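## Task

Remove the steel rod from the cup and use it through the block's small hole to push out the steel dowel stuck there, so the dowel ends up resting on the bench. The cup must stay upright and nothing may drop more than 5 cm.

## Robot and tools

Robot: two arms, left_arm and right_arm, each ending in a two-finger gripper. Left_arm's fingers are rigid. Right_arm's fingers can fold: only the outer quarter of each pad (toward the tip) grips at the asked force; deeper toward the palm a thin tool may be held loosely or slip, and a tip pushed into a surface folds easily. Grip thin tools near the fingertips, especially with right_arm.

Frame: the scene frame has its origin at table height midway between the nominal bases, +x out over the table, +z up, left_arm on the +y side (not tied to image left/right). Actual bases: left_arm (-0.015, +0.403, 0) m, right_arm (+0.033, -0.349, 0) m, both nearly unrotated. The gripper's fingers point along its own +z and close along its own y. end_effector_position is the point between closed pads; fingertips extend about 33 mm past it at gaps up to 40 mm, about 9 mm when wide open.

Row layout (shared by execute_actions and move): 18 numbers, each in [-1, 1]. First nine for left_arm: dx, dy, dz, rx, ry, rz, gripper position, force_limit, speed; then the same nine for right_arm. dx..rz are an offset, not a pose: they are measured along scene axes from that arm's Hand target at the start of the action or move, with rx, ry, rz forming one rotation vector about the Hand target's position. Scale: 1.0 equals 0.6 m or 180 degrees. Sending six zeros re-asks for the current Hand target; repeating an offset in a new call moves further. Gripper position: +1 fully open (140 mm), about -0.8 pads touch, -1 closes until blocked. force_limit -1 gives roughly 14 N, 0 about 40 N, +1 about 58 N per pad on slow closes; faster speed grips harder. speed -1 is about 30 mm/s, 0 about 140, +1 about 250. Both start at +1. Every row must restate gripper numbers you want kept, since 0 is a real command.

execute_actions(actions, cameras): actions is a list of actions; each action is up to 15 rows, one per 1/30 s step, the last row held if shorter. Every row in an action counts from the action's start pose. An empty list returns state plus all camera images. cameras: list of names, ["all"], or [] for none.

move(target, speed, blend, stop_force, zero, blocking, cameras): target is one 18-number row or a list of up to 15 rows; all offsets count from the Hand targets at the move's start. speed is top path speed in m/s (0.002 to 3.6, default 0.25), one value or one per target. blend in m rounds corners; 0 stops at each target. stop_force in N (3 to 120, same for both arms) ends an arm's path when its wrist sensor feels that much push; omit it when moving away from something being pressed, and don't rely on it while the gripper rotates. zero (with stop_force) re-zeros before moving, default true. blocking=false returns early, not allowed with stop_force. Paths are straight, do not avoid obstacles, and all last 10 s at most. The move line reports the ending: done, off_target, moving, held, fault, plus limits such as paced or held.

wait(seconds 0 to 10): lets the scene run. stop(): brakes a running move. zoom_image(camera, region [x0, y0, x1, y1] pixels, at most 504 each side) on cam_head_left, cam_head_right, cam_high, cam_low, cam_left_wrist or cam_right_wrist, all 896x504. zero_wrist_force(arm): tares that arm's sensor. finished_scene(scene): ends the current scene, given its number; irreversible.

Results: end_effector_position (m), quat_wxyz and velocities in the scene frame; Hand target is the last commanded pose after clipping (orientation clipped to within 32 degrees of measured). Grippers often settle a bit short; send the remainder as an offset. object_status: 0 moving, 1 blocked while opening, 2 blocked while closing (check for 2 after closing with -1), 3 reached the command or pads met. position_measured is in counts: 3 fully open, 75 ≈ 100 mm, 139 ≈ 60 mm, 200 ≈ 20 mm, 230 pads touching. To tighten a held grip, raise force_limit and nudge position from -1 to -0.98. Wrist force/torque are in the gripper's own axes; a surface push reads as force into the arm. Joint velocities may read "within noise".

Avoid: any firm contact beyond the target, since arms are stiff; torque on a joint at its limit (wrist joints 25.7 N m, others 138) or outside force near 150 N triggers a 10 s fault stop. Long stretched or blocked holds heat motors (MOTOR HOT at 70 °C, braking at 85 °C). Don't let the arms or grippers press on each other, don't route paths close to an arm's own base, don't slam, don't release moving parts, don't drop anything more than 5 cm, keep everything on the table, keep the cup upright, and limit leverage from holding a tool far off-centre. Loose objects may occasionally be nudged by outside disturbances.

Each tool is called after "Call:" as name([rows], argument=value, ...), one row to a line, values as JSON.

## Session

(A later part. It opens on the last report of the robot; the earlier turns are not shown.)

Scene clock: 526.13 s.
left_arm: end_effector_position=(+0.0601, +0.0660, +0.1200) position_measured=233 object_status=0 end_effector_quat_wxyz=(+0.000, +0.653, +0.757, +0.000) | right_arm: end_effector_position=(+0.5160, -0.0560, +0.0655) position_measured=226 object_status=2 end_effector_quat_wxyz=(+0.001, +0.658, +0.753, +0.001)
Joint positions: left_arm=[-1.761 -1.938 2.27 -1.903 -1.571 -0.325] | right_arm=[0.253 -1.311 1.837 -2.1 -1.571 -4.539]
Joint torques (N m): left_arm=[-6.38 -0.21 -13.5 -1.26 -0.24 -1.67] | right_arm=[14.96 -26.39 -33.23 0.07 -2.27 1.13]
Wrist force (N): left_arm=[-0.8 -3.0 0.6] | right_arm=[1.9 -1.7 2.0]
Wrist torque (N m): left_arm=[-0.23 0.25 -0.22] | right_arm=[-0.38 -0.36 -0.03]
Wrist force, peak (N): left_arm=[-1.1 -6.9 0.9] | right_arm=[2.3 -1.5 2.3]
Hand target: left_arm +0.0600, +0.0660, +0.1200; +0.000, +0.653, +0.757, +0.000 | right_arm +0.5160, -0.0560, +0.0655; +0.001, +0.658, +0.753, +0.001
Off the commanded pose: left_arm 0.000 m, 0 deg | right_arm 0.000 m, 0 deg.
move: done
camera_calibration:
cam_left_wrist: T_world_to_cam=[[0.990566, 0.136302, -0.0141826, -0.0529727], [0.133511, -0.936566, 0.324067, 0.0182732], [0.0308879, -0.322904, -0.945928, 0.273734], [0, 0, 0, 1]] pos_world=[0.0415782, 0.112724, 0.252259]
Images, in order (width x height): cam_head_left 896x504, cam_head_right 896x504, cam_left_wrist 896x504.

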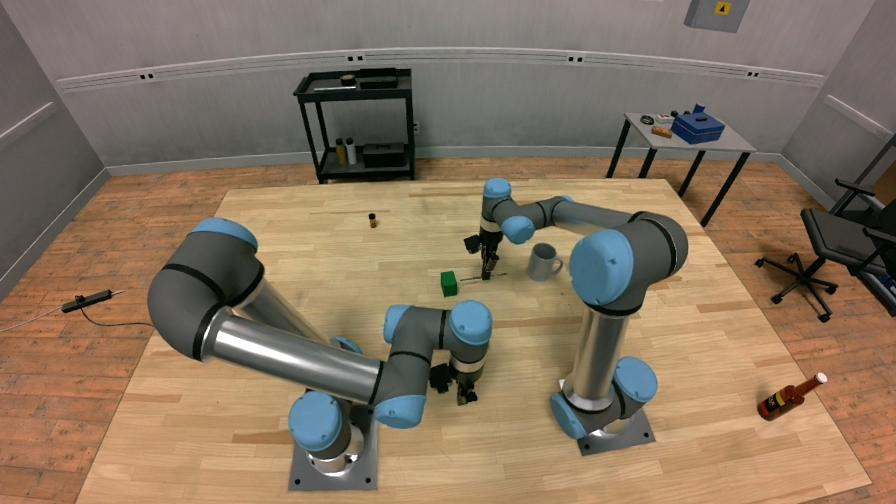

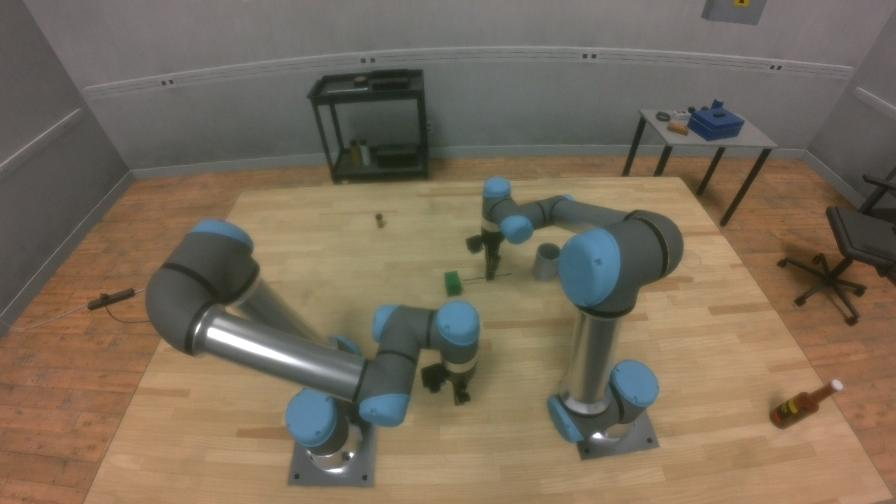

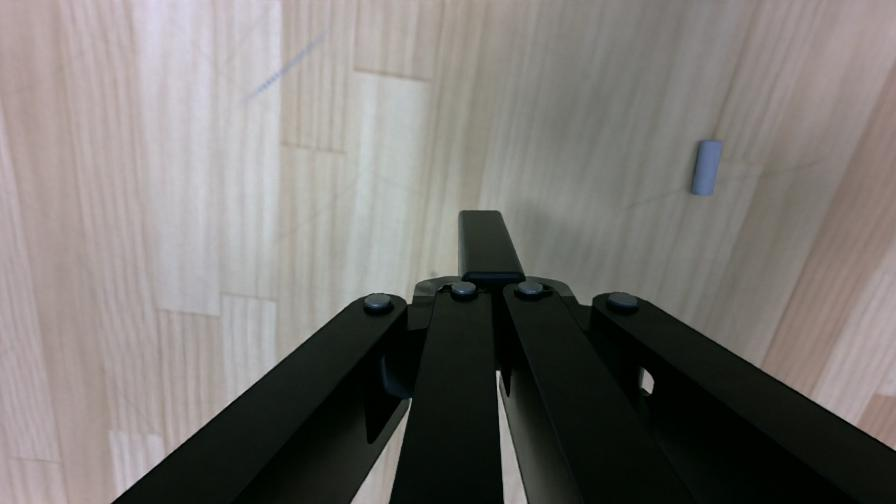

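Call:
move(target=[-0.0333,0.0267,-0.1367,0,0,0,-1,0,0,0,0,0,0,0,0,-1,1,-1], speed=0.2, cameras=["cam_left_wrist"])

Scene clock: 530.03 s.
left_arm: end_effector_position=(+0.0401, +0.0820, +0.0380) position_measured=233 object_status=3 end_effector_quat_wxyz=(+0.000, +0.653, +0.757, +0.000) | right_arm: end_effector_position=(+0.5160, -0.0560, +0.0655) position_measured=226 object_status=2 end_effector_quat_wxyz=(+0.001, +0.658, +0.753, +0.001)
Joint positions: left_arm=[-1.836 -1.879 2.469 -2.161 -1.571 -0.4] | right_arm=[0.253 -1.311 1.837 -2.1 -1.571 -4.539]
Joint torques (N m): left_arm=[-0.95 -11.1 -16.24 -4.21 1.21 0.39] | right_arm=[13.98 -25.56 -32.24 -0.08 -2.42 2.26]
Wrist force (N): left_arm=[-0.5 -2.4 0.9] | right_arm=[1.8 -1.7 2.0]
Wrist torque (N m): left_arm=[-0.12 0.22 -0.27] | right_arm=[-0.38 -0.33 -0.03]
Wrist force, peak (N): left_arm=[0.2 -3.1 2.8] | right_arm=[2.1 -1.6 2.2]
Hand target: left_arm +0.0401, +0.0820, +0.0380; +0.000, +0.653, +0.757, +0.000 | right_arm +0.5160, -0.0560, +0.0655; +0.001, +0.658, +0.753, +0.001
Off the commanded pose: left_arm 0.000 m, 0 deg | right_arm 0.000 m, 0 deg.
move: done
camera_calibration:
cam_left_wrist: T_world_to_cam=[[0.990565, 0.136308, -0.0141702, -0.0366071], [0.133516, -0.936596, 0.323979, 0.0625075], [0.0308891, -0.322814, -0.945958, 0.201942], [0, 0, 0, 1]] pos_world=[0.0216782, 0.128724, 0.170259]
Images, in order (width x height): cam_left_wrist 896x504.

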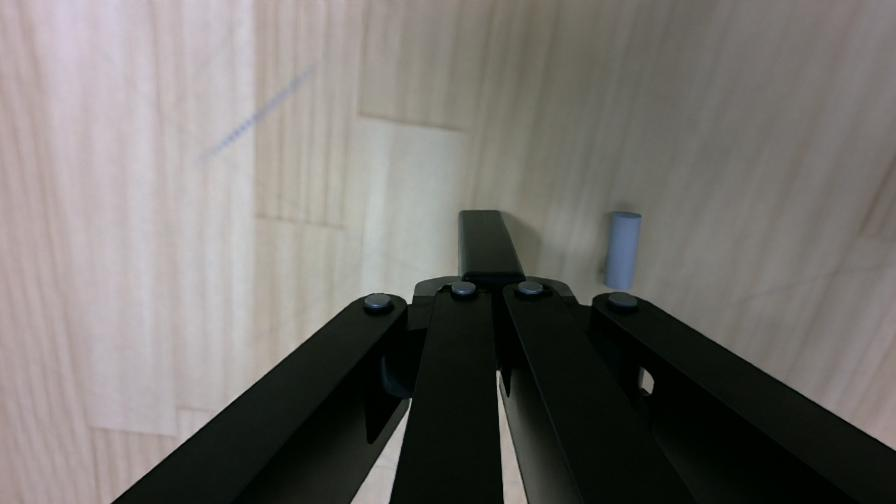

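Call:
wait(seconds=1.5, cameras=["cam_left_wrist"])

Scene clock: 532.87 s.
left_arm: end_effector_position=(+0.0401, +0.0820, +0.0380) position_measured=233 object_status=3 end_effector_quat_wxyz=(+0.000, +0.653, +0.757, +0.000) | right_arm: end_effector_position=(+0.5160, -0.0560, +0.0655) position_measured=226 object_status=2 end_effector_quat_wxyz=(+0.001, +0.658, +0.753, +0.001)
Joint positions: left_arm=[-1.836 -1.879 2.469 -2.161 -1.571 -0.4] | right_arm=[0.253 -1.311 1.837 -2.1 -1.571 -4.539]
Joint torques (N m): left_arm=[-5.1 -7.09 -9.5 -4.84 -0.93 -1.39] | right_arm=[14.13 -26.26 -32.85 -0.17 -2.38 2.15]
Wrist force (N): left_arm=[-0.6 -2.7 0.4] | right_arm=[2.2 -1.4 1.8]
Wrist torque (N m): left_arm=[-0.18 0.24 -0.27] | right_arm=[-0.33 -0.42 -0.03]
Wrist force, peak (N): left_arm=[-0.5 -3.0 0.6] | right_arm=[2.2 -1.4 2.1]
Hand target: left_arm +0.0401, +0.0820, +0.0380; +0.000, +0.653, +0.757, +0.000 | right_arm +0.5160, -0.0560, +0.0655; +0.001, +0.658, +0.753, +0.001
Tool commands: left_gripper/position=-1.0 left_gripper/force_limit=+0.0 left_gripper/speed=+0.0 right_gripper/position=-1.0 right_gripper/force_limit=+1.0 right_gripper/speed=-1.0
Off the commanded pose: left_arm 0.000 m, 0 deg | right_arm 0.000 m, 0 deg.
wait: 1.50 s; at rest from the start
camera_calibration:
cam_left_wrist: T_world_to_cam=[[0.990566, 0.136302, -0.0141826, -0.0366178], [0.133511, -0.936566, 0.324067, 0.0625823], [0.0308879, -0.322904, -0.945928, 0.201981], [0, 0, 0, 1]] pos_world=[0.0216782, 0.128824, 0.170259]
Images, in order (width x height): cam_left_wrist 896x504.

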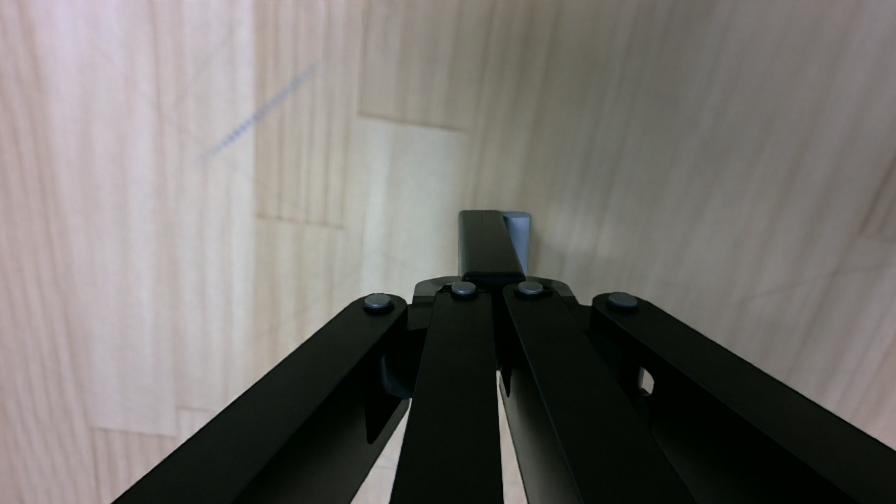

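Call:
wait(seconds=0.5, cameras=["cam_left_wrist"])

Call:
zoom_image(camera="cam_left_wrist", region=[420, 160, 620, 320])

Scene clock: 534.20 s.
left_arm: end_effector_position=(+0.0401, +0.0820, +0.0380) position_measured=233 object_status=3 end_effector_quat_wxyz=(+0.000, +0.653, +0.757, +0.000) | right_arm: end_effector_position=(+0.5160, -0.0560, +0.0655) position_measured=226 object_status=2 end_effector_quat_wxyz=(+0.001, +0.658, +0.753, +0.001)
Joint positions: left_arm=[-1.836 -1.879 2.469 -2.161 -1.571 -0.4] | right_arm=[0.253 -1.311 1.837 -2.1 -1.571 -4.539]
Joint torques (N m): left_arm=[-4.7 -3.65 -9.63 -4.73 -0.88 -1.74] | right_arm=[13.69 -26.31 -33.25 -0.05 -2.16 2.33]
Wrist force (N): left_arm=[-0.3 -2.6 0.9] | right_arm=[1.9 -1.4 2.0]
Wrist torque (N m): left_arm=[-0.15 0.18 -0.27] | right_arm=[-0.34 -0.34 -0.03]
Wrist force, peak (N): left_arm=[-0.4 -2.9 0.8] | right_arm=[2.2 -1.6 2.0]
Hand target: left_arm +0.0401, +0.0820, +0.0380; +0.000, +0.653, +0.757, +0.000 | right_arm +0.5160, -0.0560, +0.0655; +0.001, +0.658, +0.753, +0.001
Tool commands: left_gripper/position=-1.0 left_gripper/force_limit=+0.0 left_gripper/speed=+0.0 right_gripper/position=-1.0 right_gripper/force_limit=+1.0 right_gripper/speed=-1.0
Off the commanded pose: left_arm 0.000 m, 0 deg | right_arm 0.000 m, 0 deg.
wait: 0.50 s; at rest from the start
camera_calibration:
cam_left_wrist: T_world_to_cam=[[0.990566, 0.136302, -0.0141826, -0.0366178], [0.133511, -0.936566, 0.324067, 0.0625823], [0.0308879, -0.322904, -0.945928, 0.201981], [0, 0, 0, 1]] pos_world=[0.0216782, 0.128824, 0.170259]
Images, in order (width x height): cam_left_wrist 896x504.

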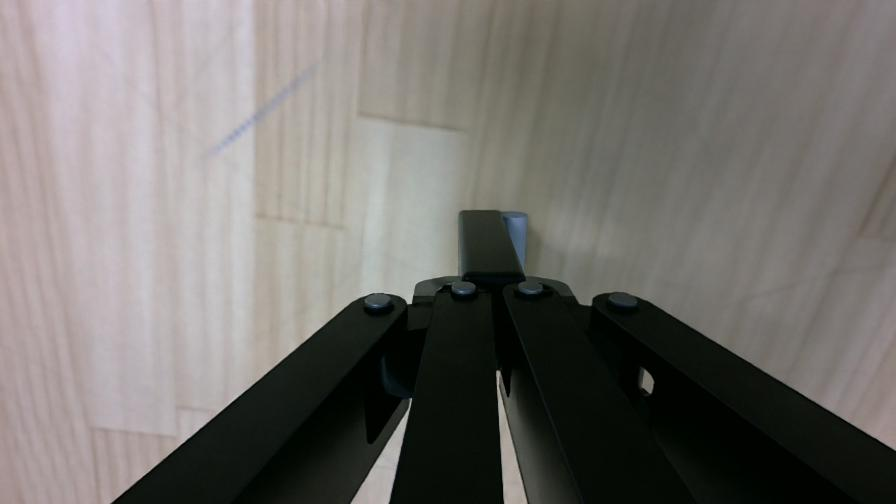

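Scaled by 2.520 from the camera's 896x504 image, which has a finer 1280x720 frame.

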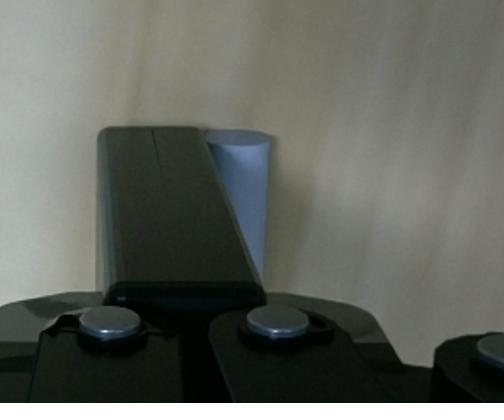

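Call:
move([
  [0,0,0.0667,0,0,0,-1,0,0,0.0083,-0.0583,0.05,0,0,0,-1,1,-1],
  [0.0167,-0.0033,0.0667,0,0,0,-0.2,0,0,0.0083,-0.0583,0.05,0,0,0,-1,1,-1],
  [0.0167,-0.0033,-0.0042,0,0,0,-0.2,0,0,0.0083,-0.0583,0.05,0,0,0,-1,1,-1],
], speed=[0.15,0.1,0.08], cameras=["cam_left_wrist"])

Scene clock: 557.57 s.
left_arm: end_effector_position=(+0.0501, +0.0801, +0.0354) position_measured=154 object_status=3 end_effector_quat_wxyz=(+0.000, +0.653, +0.757, +0.000) | right_arm: end_effector_position=(+0.5210, -0.0910, +0.0955) position_measured=226 object_status=2 end_effector_quat_wxyz=(+0.001, +0.658, +0.753, +0.001)
Joint positions: left_arm=[-1.802 -1.861 2.466 -2.176 -1.571 -0.366] | right_arm=[0.189 -1.375 1.831 -2.03 -1.57 -4.603]
Joint torques (N m): left_arm=[6.37 -9.91 -30.99 -3.62 0.48 1.85] | right_arm=[13.96 -28.79 -15.56 -3.35 2.84 -0.48]
Wrist force (N): left_arm=[-0.2 -2.7 0.4] | right_arm=[1.9 -1.3 1.7]
Wrist torque (N m): left_arm=[-0.17 0.11 -0.13] | right_arm=[-0.28 -0.35 -0.03]
Wrist force, peak (N): left_arm=[-0.5 -4.1 0.2] | right_arm=[3.5 -1.7 3.0]
Hand target: left_arm +0.0501, +0.0800, +0.0355; +0.000, +0.653, +0.757, +0.000 | right_arm +0.5210, -0.0910, +0.0955; +0.001, +0.658, +0.753, +0.001
Off the commanded pose: left_arm 0.000 m, 0 deg | right_arm 0.000 m, 0 deg.
move: done
camera_calibration:
cam_left_wrist: T_world_to_cam=[[0.990566, 0.136306, -0.0141405, -0.0462954], [0.13351, -0.936657, 0.323802, 0.0602731], [0.0308914, -0.322635, -0.946019, 0.198547], [0, 0, 0, 1]] pos_world=[0.0316782, 0.126824, 0.167658]
Images, in order (width x height): cam_left_wrist 896x504.

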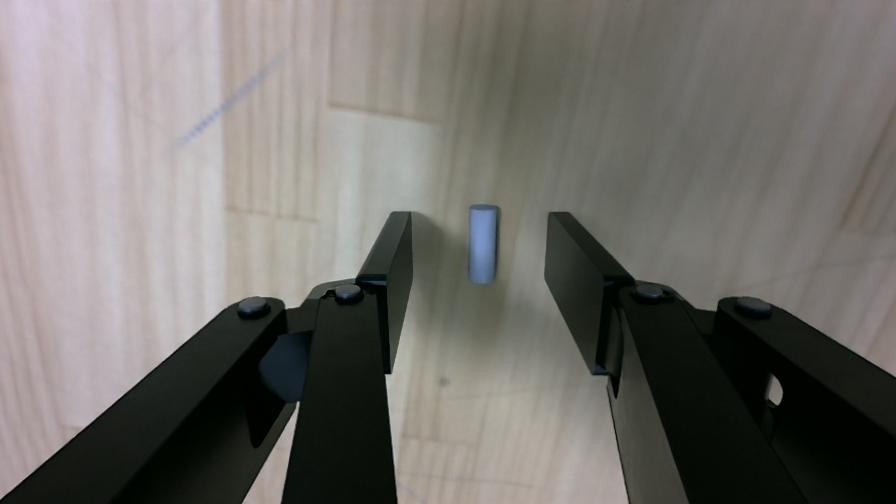

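Call:
move(target=[0,0,0,0,0,0,-1,-1,-1,0,0,0,0,0,0,-1,1,-1], speed=0.05)

Call:
wait(seconds=0.7, cameras=["cam_left_wrist"])

Scene clock: 560.07 s.
left_arm: end_effector_position=(+0.0501, +0.0800, +0.0355) position_measured=216 object_status=0 end_effector_quat_wxyz=(+0.000, +0.653, +0.757, +0.000) | right_arm: end_effector_position=(+0.5210, -0.0910, +0.0955) position_measured=226 object_status=2 end_effector_quat_wxyz=(+0.001, +0.658, +0.753, +0.001)
Joint positions: left_arm=[-1.802 -1.861 2.466 -2.176 -1.571 -0.366] | right_arm=[0.189 -1.375 1.831 -2.03 -1.57 -4.603]
Joint torques (N m): left_arm=[6.48 -14.17 -31.32 -3.62 0.85 1.61] | right_arm=[13.83 -29.94 -15.2 -0.93 2.72 -0.45]
Wrist force (N): left_arm=[0.3 -2.8 -1.1] | right_arm=[1.9 -1.2 1.9]
Wrist torque (N m): left_arm=[-0.19 0.12 -0.13] | right_arm=[-0.25 -0.36 -0.03]
Wrist force, peak (N): left_arm=[0.4 -2.7 -1.6] | right_arm=[2.2 -1.3 2.1]
Hand target: left_arm +0.0501, +0.0800, +0.0355; +0.000, +0.653, +0.757, +0.000 | right_arm +0.5210, -0.0910, +0.0955; +0.001, +0.658, +0.753, +0.001
Off the commanded pose: left_arm 0.000 m, 0 deg | right_arm 0.000 m, 0 deg.
move: done

Scene clock: 560.77 s.
left_arm: end_effector_position=(+0.0501, +0.0800, +0.0355) position_measured=216 object_status=2 end_effector_quat_wxyz=(+0.000, +0.653, +0.757, +0.000) | right_arm: end_effector_position=(+0.5210, -0.0910, +0.0955) position_measured=226 object_status=2 end_effector_quat_wxyz=(+0.001, +0.658, +0.753, +0.001)
Joint positions: left_arm=[-1.802 -1.861 2.466 -2.176 -1.571 -0.366] | right_arm=[0.189 -1.375 1.831 -2.03 -1.57 -4.603]
Joint torques (N m): left_arm=[5.13 -13.75 -31.06 -2.79 0.93 1.55] | right_arm=[13.84 -30.09 -15.78 -0.45 2.89 -0.31]
Wrist force (N): left_arm=[0.2 -2.8 -1.4] | right_arm=[2.4 -1.1 1.8]
Wrist torque (N m): left_arm=[-0.20 0.14 -0.13] | right_arm=[-0.23 -0.45 -0.03]
Wrist force, peak (N): left_arm=[0.4 -3.2 -1.3] | right_arm=[2.4 -1.1 1.8]
Hand target: left_arm +0.0501, +0.0800, +0.0355; +0.000, +0.653, +0.757, +0.000 | right_arm +0.5210, -0.0910, +0.0955; +0.001, +0.658, +0.753, +0.001
Tool commands: left_gripper/position=-1.0 left_gripper/force_limit=-1.0 left_gripper/speed=-1.0 right_gripper/position=-1.0 right_gripper/force_limit=+1.0 right_gripper/speed=-1.0
Off the commanded pose: left_arm 0.000 m, 0 deg | right_arm 0.000 m, 0 deg.
wait: 0.70 s; at rest by 0.17 s
camera_calibration:
cam_left_wrist: T_world_to_cam=[[0.990566, 0.136302, -0.0141826, -0.0462878], [0.133511, -0.936566, 0.324067, 0.0602166], [0.0308879, -0.322904, -0.945928, 0.198567], [0, 0, 0, 1]] pos_world=[0.0316782, 0.126824, 0.167659]
Images, in order (width x height): cam_left_wrist 896x504.

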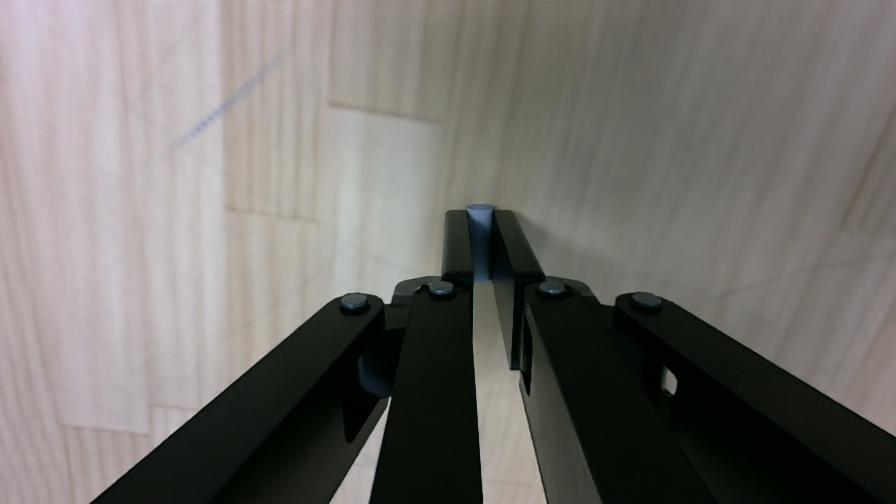

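Call:
move([
  [0,0,0.1575,0,0,0,-1,-1,-1,0,0,0.04,0,0,0,-1,1,-1],
  [0.8403,-0.0115,0.1575,0,0,0,-1,-1,-1,-0.1683,-0.0817,0.0408,0,0,-0.5428,-1,1,-1],
], speed=[0.12,0.3], blend=[0.02,0], cameras=["all"])

Scene clock: 569.23 s.
left_arm: end_effector_position=(+0.5542, +0.0732, +0.1300) position_measured=216 object_status=2 end_effector_quat_wxyz=(+0.000, +0.653, +0.757, +0.000) | right_arm: end_effector_position=(+0.4200, -0.1401, +0.1200) position_measured=226 object_status=2 end_effector_quat_wxyz=(+0.001, +1.000, +0.000, +0.000)
Joint positions: left_arm=[-0.741 -1.164 1.452 -1.859 -1.571 0.695] | right_arm=[0.136 -1.668 2.072 -1.976 -1.574 -2.951]
Joint torques (N m): left_arm=[-0.23 -34.35 -24.64 -4.75 -0.67 -1.04] | right_arm=[11.24 -12.05 -35.08 -4.02 -1.64 1.4]
Wrist force (N): left_arm=[-0.6 -2.7 1.0] | right_arm=[1.8 -1.8 1.8]
Wrist torque (N m): left_arm=[-0.18 0.20 -0.17] | right_arm=[-0.36 -0.36 0.13]
Wrist force, peak (N): left_arm=[-0.3 -5.0 -0.4] | right_arm=[2.0 -1.3 2.7]
Hand target: left_arm +0.5543, +0.0731, +0.1300; +0.000, +0.653, +0.757, +0.000 | right_arm +0.4200, -0.1400, +0.1200; +0.001, +1.000, +0.000, +0.000
Off the commanded pose: left_arm 0.000 m, 0 deg | right_arm 0.000 m, 0 deg.
move: done
camera_calibration:
cam_left_wrist: T_world_to_cam=[[0.990556, 0.136363, -0.014309, -0.54332], [0.13361, -0.936556, 0.324054, -0.044224], [0.0307878, -0.322905, -0.94593, 0.270213], [0, 0, 0, 1]] pos_world=[0.535779, 0.119924, 0.26216]
cam_right_wrist: T_world_to_cam=[[0.00951856, -0.999953, -0.00190073, -0.133843], [-0.939658, -0.00959466, 0.34198, 0.350027], [-0.341982, -0.00146912, -0.939705, 0.399044], [0, 0, 0, 1]] pos_world=[0.466646, -0.129892, 0.255027]

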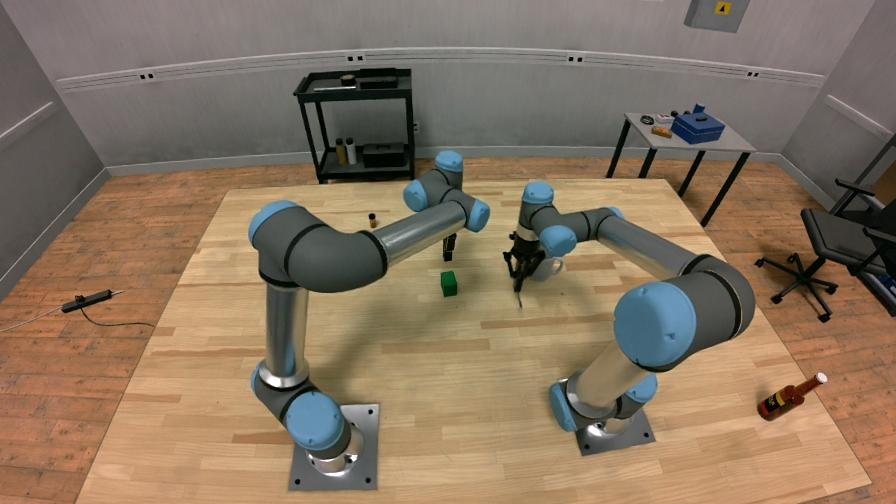

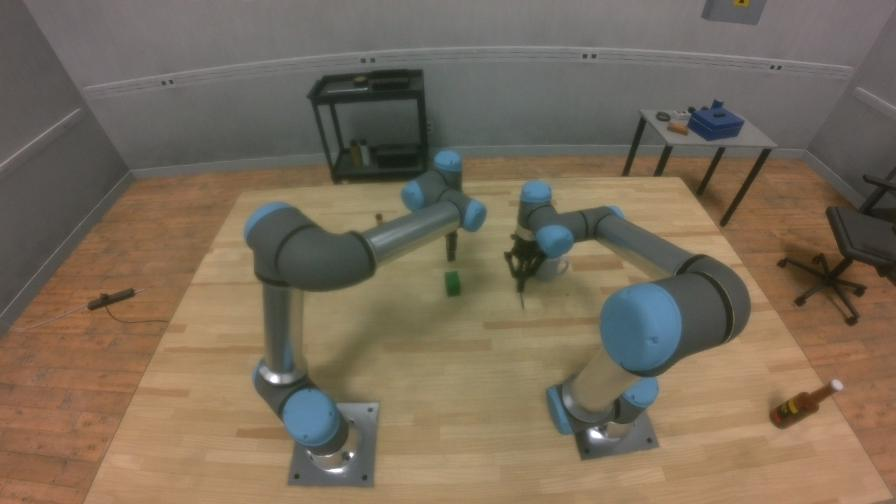

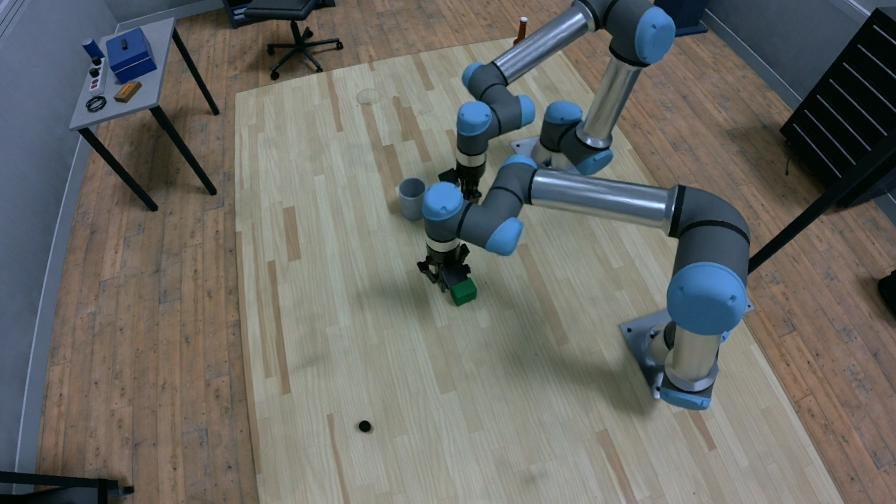

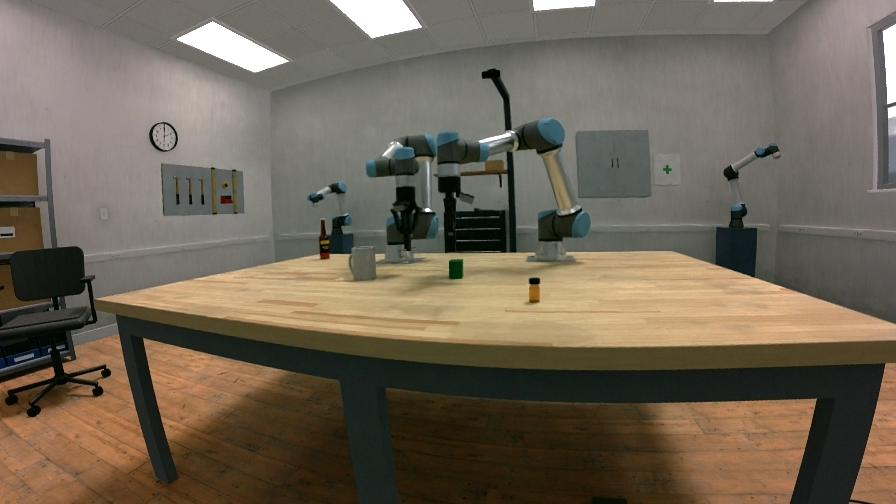

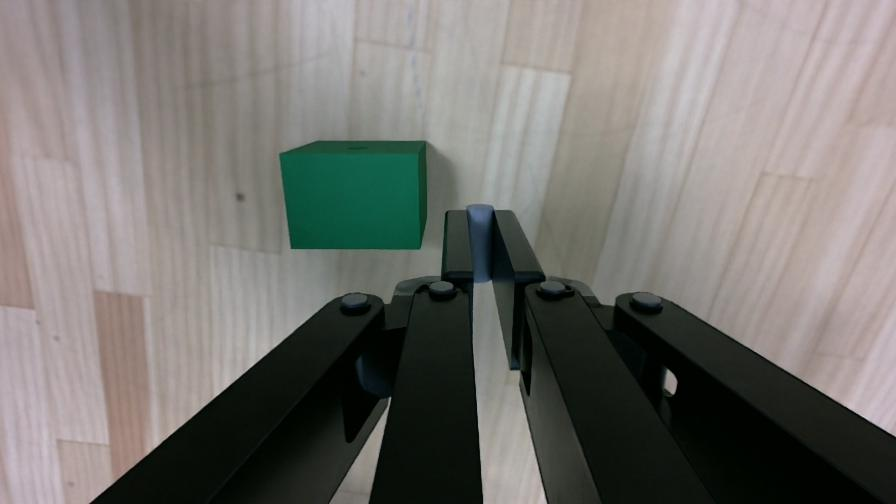

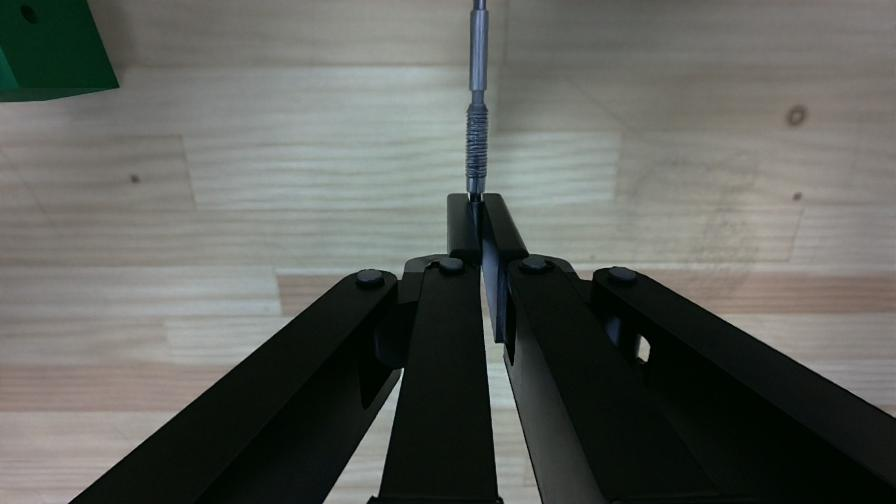

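Call:
move([
  [0,0,-0.14,0,0,0,-1,-1,-1,0,0,-0.1267,0,0,0,-1,1,-1],
  [0,0,-0.1571,0,0,0,-1,-1,-1,0,0,-0.1392,0,0,0,-1,1,-1],
], speed=[0.08,0.02], blend=[0.003,0], cameras=["cam_left_wrist","cam_right_wrist","cam_low","cam_head_left"])

Call:
zoom_image(camera="cam_low", region=[360, 240, 500, 290])

Scene clock: 577.63 s.
left_arm: end_effector_position=(+0.5543, +0.0731, +0.0356) position_measured=216 object_status=2 end_effector_quat_wxyz=(+0.000, +0.653, +0.757, +0.000) | right_arm: end_effector_position=(+0.4200, -0.1400, +0.0363) position_measured=226 object_status=2 end_effector_quat_wxyz=(+0.001, +1.000, +0.000, +0.000)
Joint positions: left_arm=[-0.741 -1.078 1.584 -2.077 -1.571 0.695] | right_arm=[0.136 -1.549 2.208 -2.229 -1.574 -2.951]
Joint torques (N m): left_arm=[4.68 -38 -15.95 -0.45 0.33 0.98] | right_arm=[3.08 -26.22 -25.94 -0.44 2.49 -0.27]
Wrist force (N): left_arm=[3.0 -2.0 -13.5] | right_arm=[2.2 -1.9 2.0]
Wrist torque (N m): left_arm=[-0.18 0.20 -0.19] | right_arm=[-0.40 -0.44 0.12]
Wrist force, peak (N): left_arm=[2.8 -2.2 -13.8] | right_arm=[2.4 -1.6 2.8]
Hand target: left_arm +0.5543, +0.0731, +0.0357; +0.000, +0.653, +0.757, +0.000 | right_arm +0.4200, -0.1400, +0.0365; +0.001, +1.000, +0.000, +0.000
Off the commanded pose: left_arm 0.000 m, 0 deg | right_arm 0.000 m, 0 deg.
move: done
camera_calibration:
cam_left_wrist: T_world_to_cam=[[0.990566, 0.136301, -0.0141836, -0.544788], [0.13351, -0.936555, 0.324098, -0.0136326], [0.0308913, -0.322934, -0.945917, 0.180955], [0, 0, 0, 1]] pos_world=[0.535878, 0.119924, 0.16786]
cam_right_wrist: T_world_to_cam=[[0.00948392, -0.999953, -0.00199236, -0.13387], [-0.939735, -0.00959374, 0.34177, 0.378689], [-0.341773, -0.00136903, -0.939782, 0.320412], [0, 0, 0, 1]] pos_world=[0.466645, -0.129792, 0.171426]
Images, in order (width x height): cam_head_left 896x504, cam_low 896x504, cam_left_wrist 896x504, cam_right_wrist 896x504.

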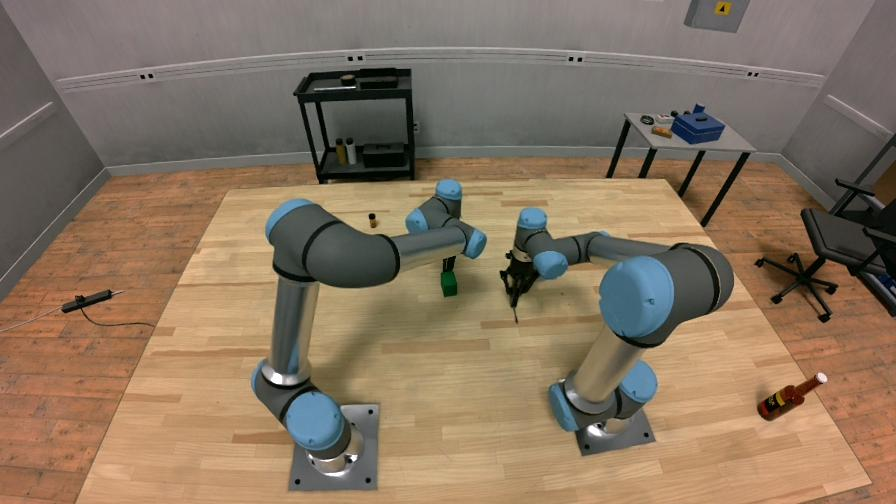

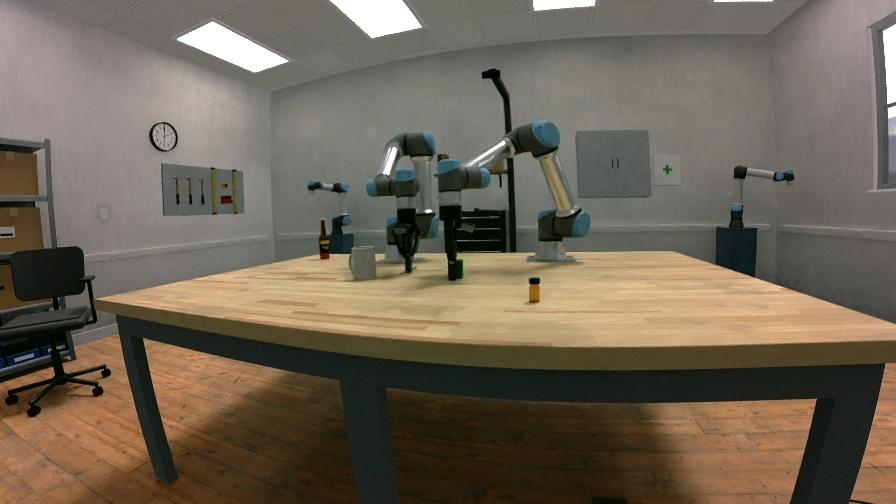

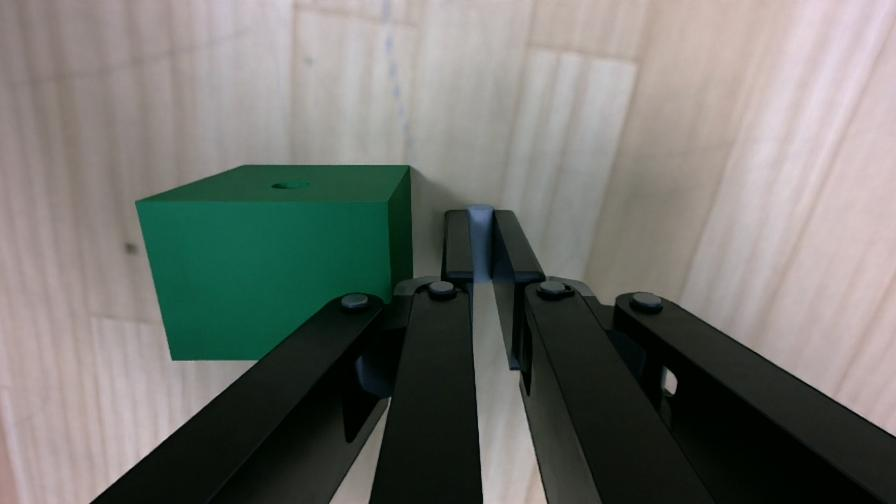

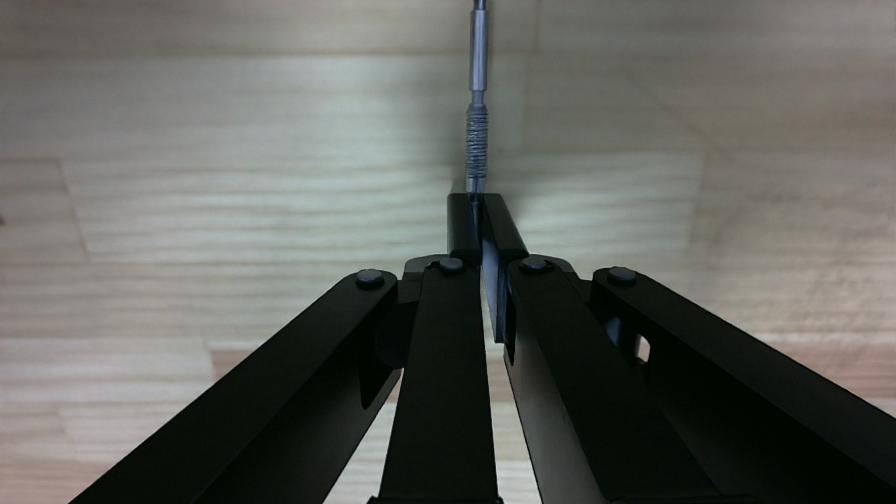

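Scaled by 3.600 from the camera's 896x504 image, which has a finer 1280x720 frame.

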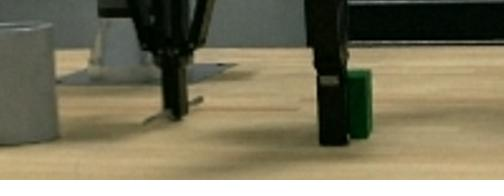

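Call:
move([
  [0,0,0.0013,0,0,0,-1,-1,-1,0,0,-0.001,0,0,0,-1,1,-1],
  [0,0,0.0013,0,0,0,-0.55,-1,-1,0,0,-0.001,0,0,0,-0.6,1,-1],
], speed=0.02, cameras=["cam_left_wrist","cam_right_wrist"])

Scene clock: 581.37 s.
left_arm: end_effector_position=(+0.5543, +0.0731, +0.0365) position_measured=199 object_status=3 end_effector_quat_wxyz=(+0.000, +0.653, +0.757, +0.000) | right_arm: end_effector_position=(+0.4200, -0.1400, +0.0359) position_measured=205 object_status=0 end_effector_quat_wxyz=(+0.001, +1.000, +0.000, +0.000)
Joint positions: left_arm=[-0.741 -1.079 1.583 -2.074 -1.571 0.695] | right_arm=[0.136 -1.548 2.208 -2.231 -1.574 -2.951]
Joint torques (N m): left_arm=[-0.22 -43.66 -29.12 -3.83 0.69 0.43] | right_arm=[-0.27 -14.39 -15.05 -2.77 2.49 -0.43]
Wrist force (N): left_arm=[-0.9 -0.3 -0.5] | right_arm=[1.9 -1.6 1.5]
Wrist torque (N m): left_arm=[-0.07 0.23 -0.19] | right_arm=[-0.34 -0.36 0.12]
Wrist force, peak (N): left_arm=[1.9 -1.2 -14.4] | right_arm=[2.3 -2.0 2.2]
Hand target: left_arm +0.5543, +0.0731, +0.0365; +0.000, +0.653, +0.757, +0.000 | right_arm +0.4200, -0.1400, +0.0359; +0.001, +1.000, +0.000, +0.000
Off the commanded pose: left_arm 0.000 m, 0 deg | right_arm 0.000 m, 0 deg.
move: done
camera_calibration:
cam_left_wrist: T_world_to_cam=[[0.990566, 0.136302, -0.0141826, -0.544775], [0.133511, -0.936566, 0.324067, -0.0139184], [0.0308879, -0.322904, -0.945928, 0.181806], [0, 0, 0, 1]] pos_world=[0.535878, 0.119924, 0.168759]
cam_right_wrist: T_world_to_cam=[[0.00948381, -0.999953, -0.00199343, -0.133871], [-0.939703, -0.00959388, 0.341858, 0.37883], [-0.341861, -0.00136889, -0.93975, 0.319979], [0, 0, 0, 1]] pos_world=[0.466645, -0.129792, 0.170927]
Images, in order (width x height): cam_left_wrist 896x504, cam_right_wrist 896x504.

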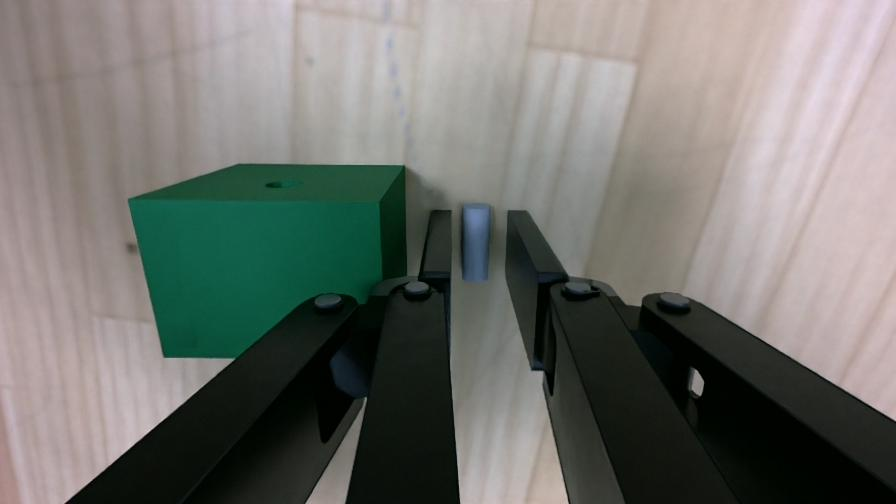

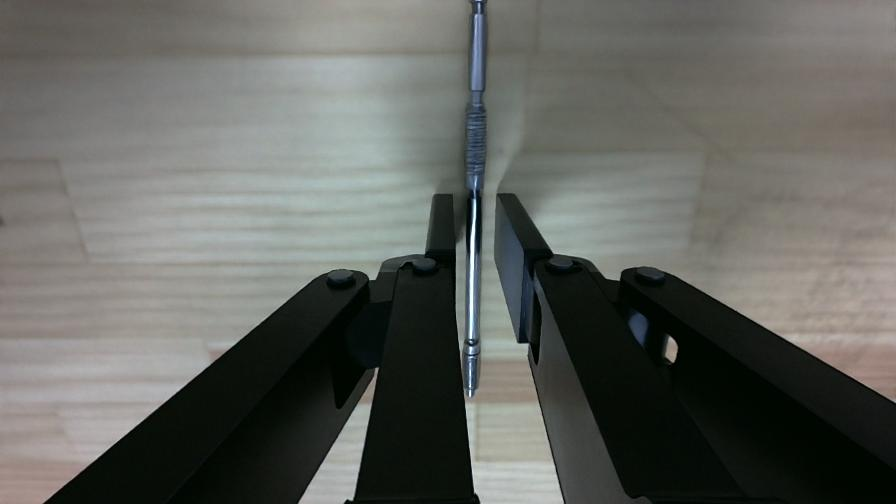

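Call:
move(target=[0,0,0.2,0,0,0,-0.55,-1,-1,0,0,0.2,0,0,0,-0.6,1,-1], speed=0.1, cameras=["cam_left_wrist","cam_right_wrist","cam_head_left","cam_low"])

Call:
zoom_image(camera="cam_left_wrist", region=[220, 100, 540, 300])

Scene clock: 584.87 s.
left_arm: end_effector_position=(+0.5543, +0.0731, +0.1566) position_measured=199 object_status=3 end_effector_quat_wxyz=(+0.000, +0.653, +0.757, +0.000) | right_arm: end_effector_position=(+0.4200, -0.1400, +0.1559) position_measured=205 object_status=3 end_effector_quat_wxyz=(+0.001, +1.000, +0.000, +0.000)
Joint positions: left_arm=[-0.741 -1.18 1.405 -1.796 -1.571 0.695] | right_arm=[0.136 -1.7 2.003 -1.874 -1.573 -2.951]
Joint torques (N m): left_arm=[-2.93 -30.7 -14.67 -3.33 0.18 -0.01] | right_arm=[10.3 -11.49 -22.18 -3.48 2.31 0.69]
Wrist force (N): left_arm=[-0.8 -2.8 0.8] | right_arm=[1.9 -1.5 1.4]
Wrist torque (N m): left_arm=[-0.18 0.24 -0.18] | right_arm=[-0.32 -0.39 0.13]
Wrist force, peak (N): left_arm=[-0.4 -2.7 2.4] | right_arm=[2.1 -1.8 3.1]
Hand target: left_arm +0.5543, +0.0731, +0.1565; +0.000, +0.653, +0.757, +0.000 | right_arm +0.4200, -0.1400, +0.1559; +0.001, +1.000, +0.000, +0.000
Off the commanded pose: left_arm 0.000 m, 0 deg | right_arm 0.000 m, 0 deg.
move: done
camera_calibration:
cam_left_wrist: T_world_to_cam=[[0.990562, 0.136341, -0.0141071, -0.543097], [0.133519, -0.936519, 0.324199, -0.0528549], [0.03099, -0.323023, -0.945884, 0.295265], [0, 0, 0, 1]] pos_world=[0.535878, 0.119924, 0.28876]
cam_right_wrist: T_world_to_cam=[[0.0093903, -0.999954, -0.00195724, -0.133598], [-0.939736, -0.00949376, 0.34177, 0.337827], [-0.341773, -0.00137004, -0.939782, 0.43281], [0, 0, 0, 1]] pos_world=[0.466645, -0.129791, 0.291026]
Images, in order (width x height): cam_head_left 896x504, cam_low 896x504, cam_left_wrist 896x504, cam_right_wrist 896x504.

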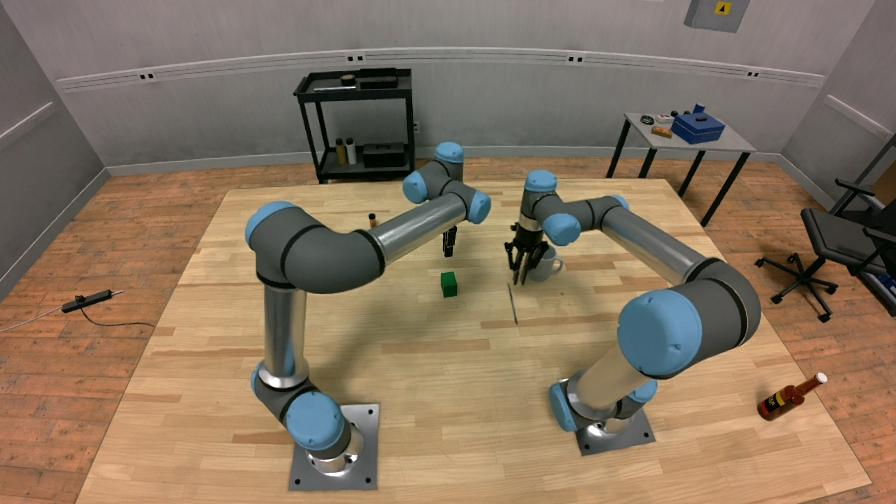

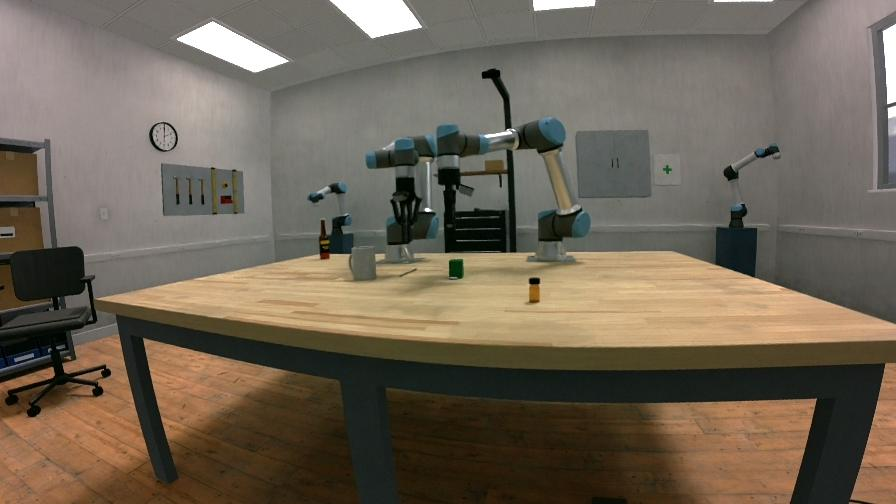

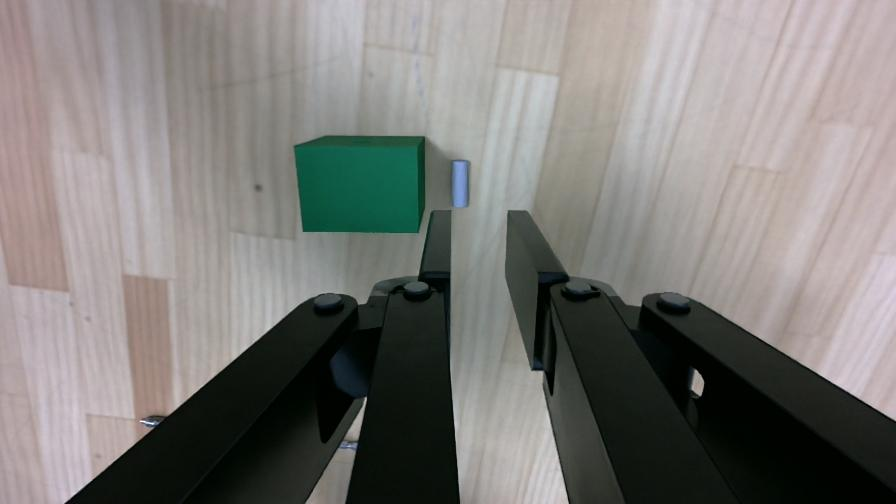

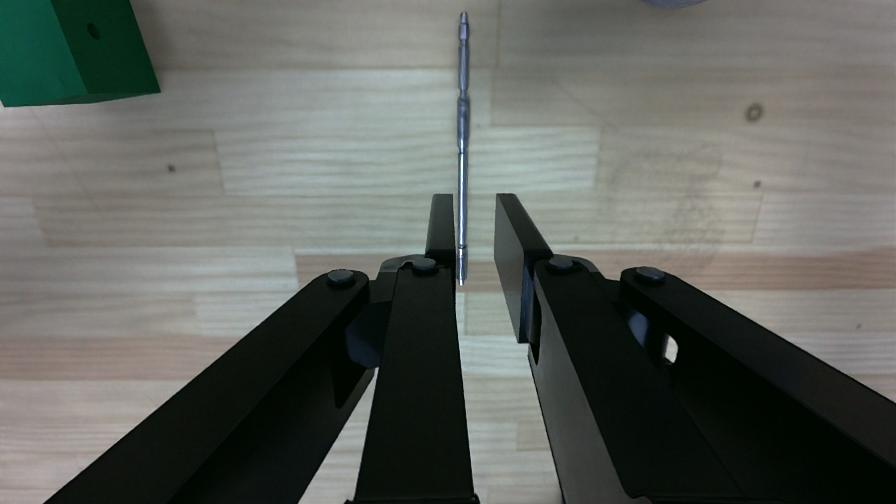

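Scaled by 1.575 from the camera's 896x504 image, which has a finer 1280x720 frame.

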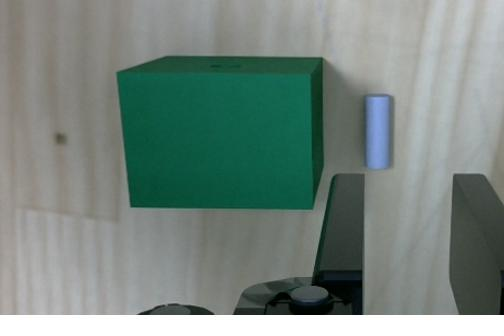

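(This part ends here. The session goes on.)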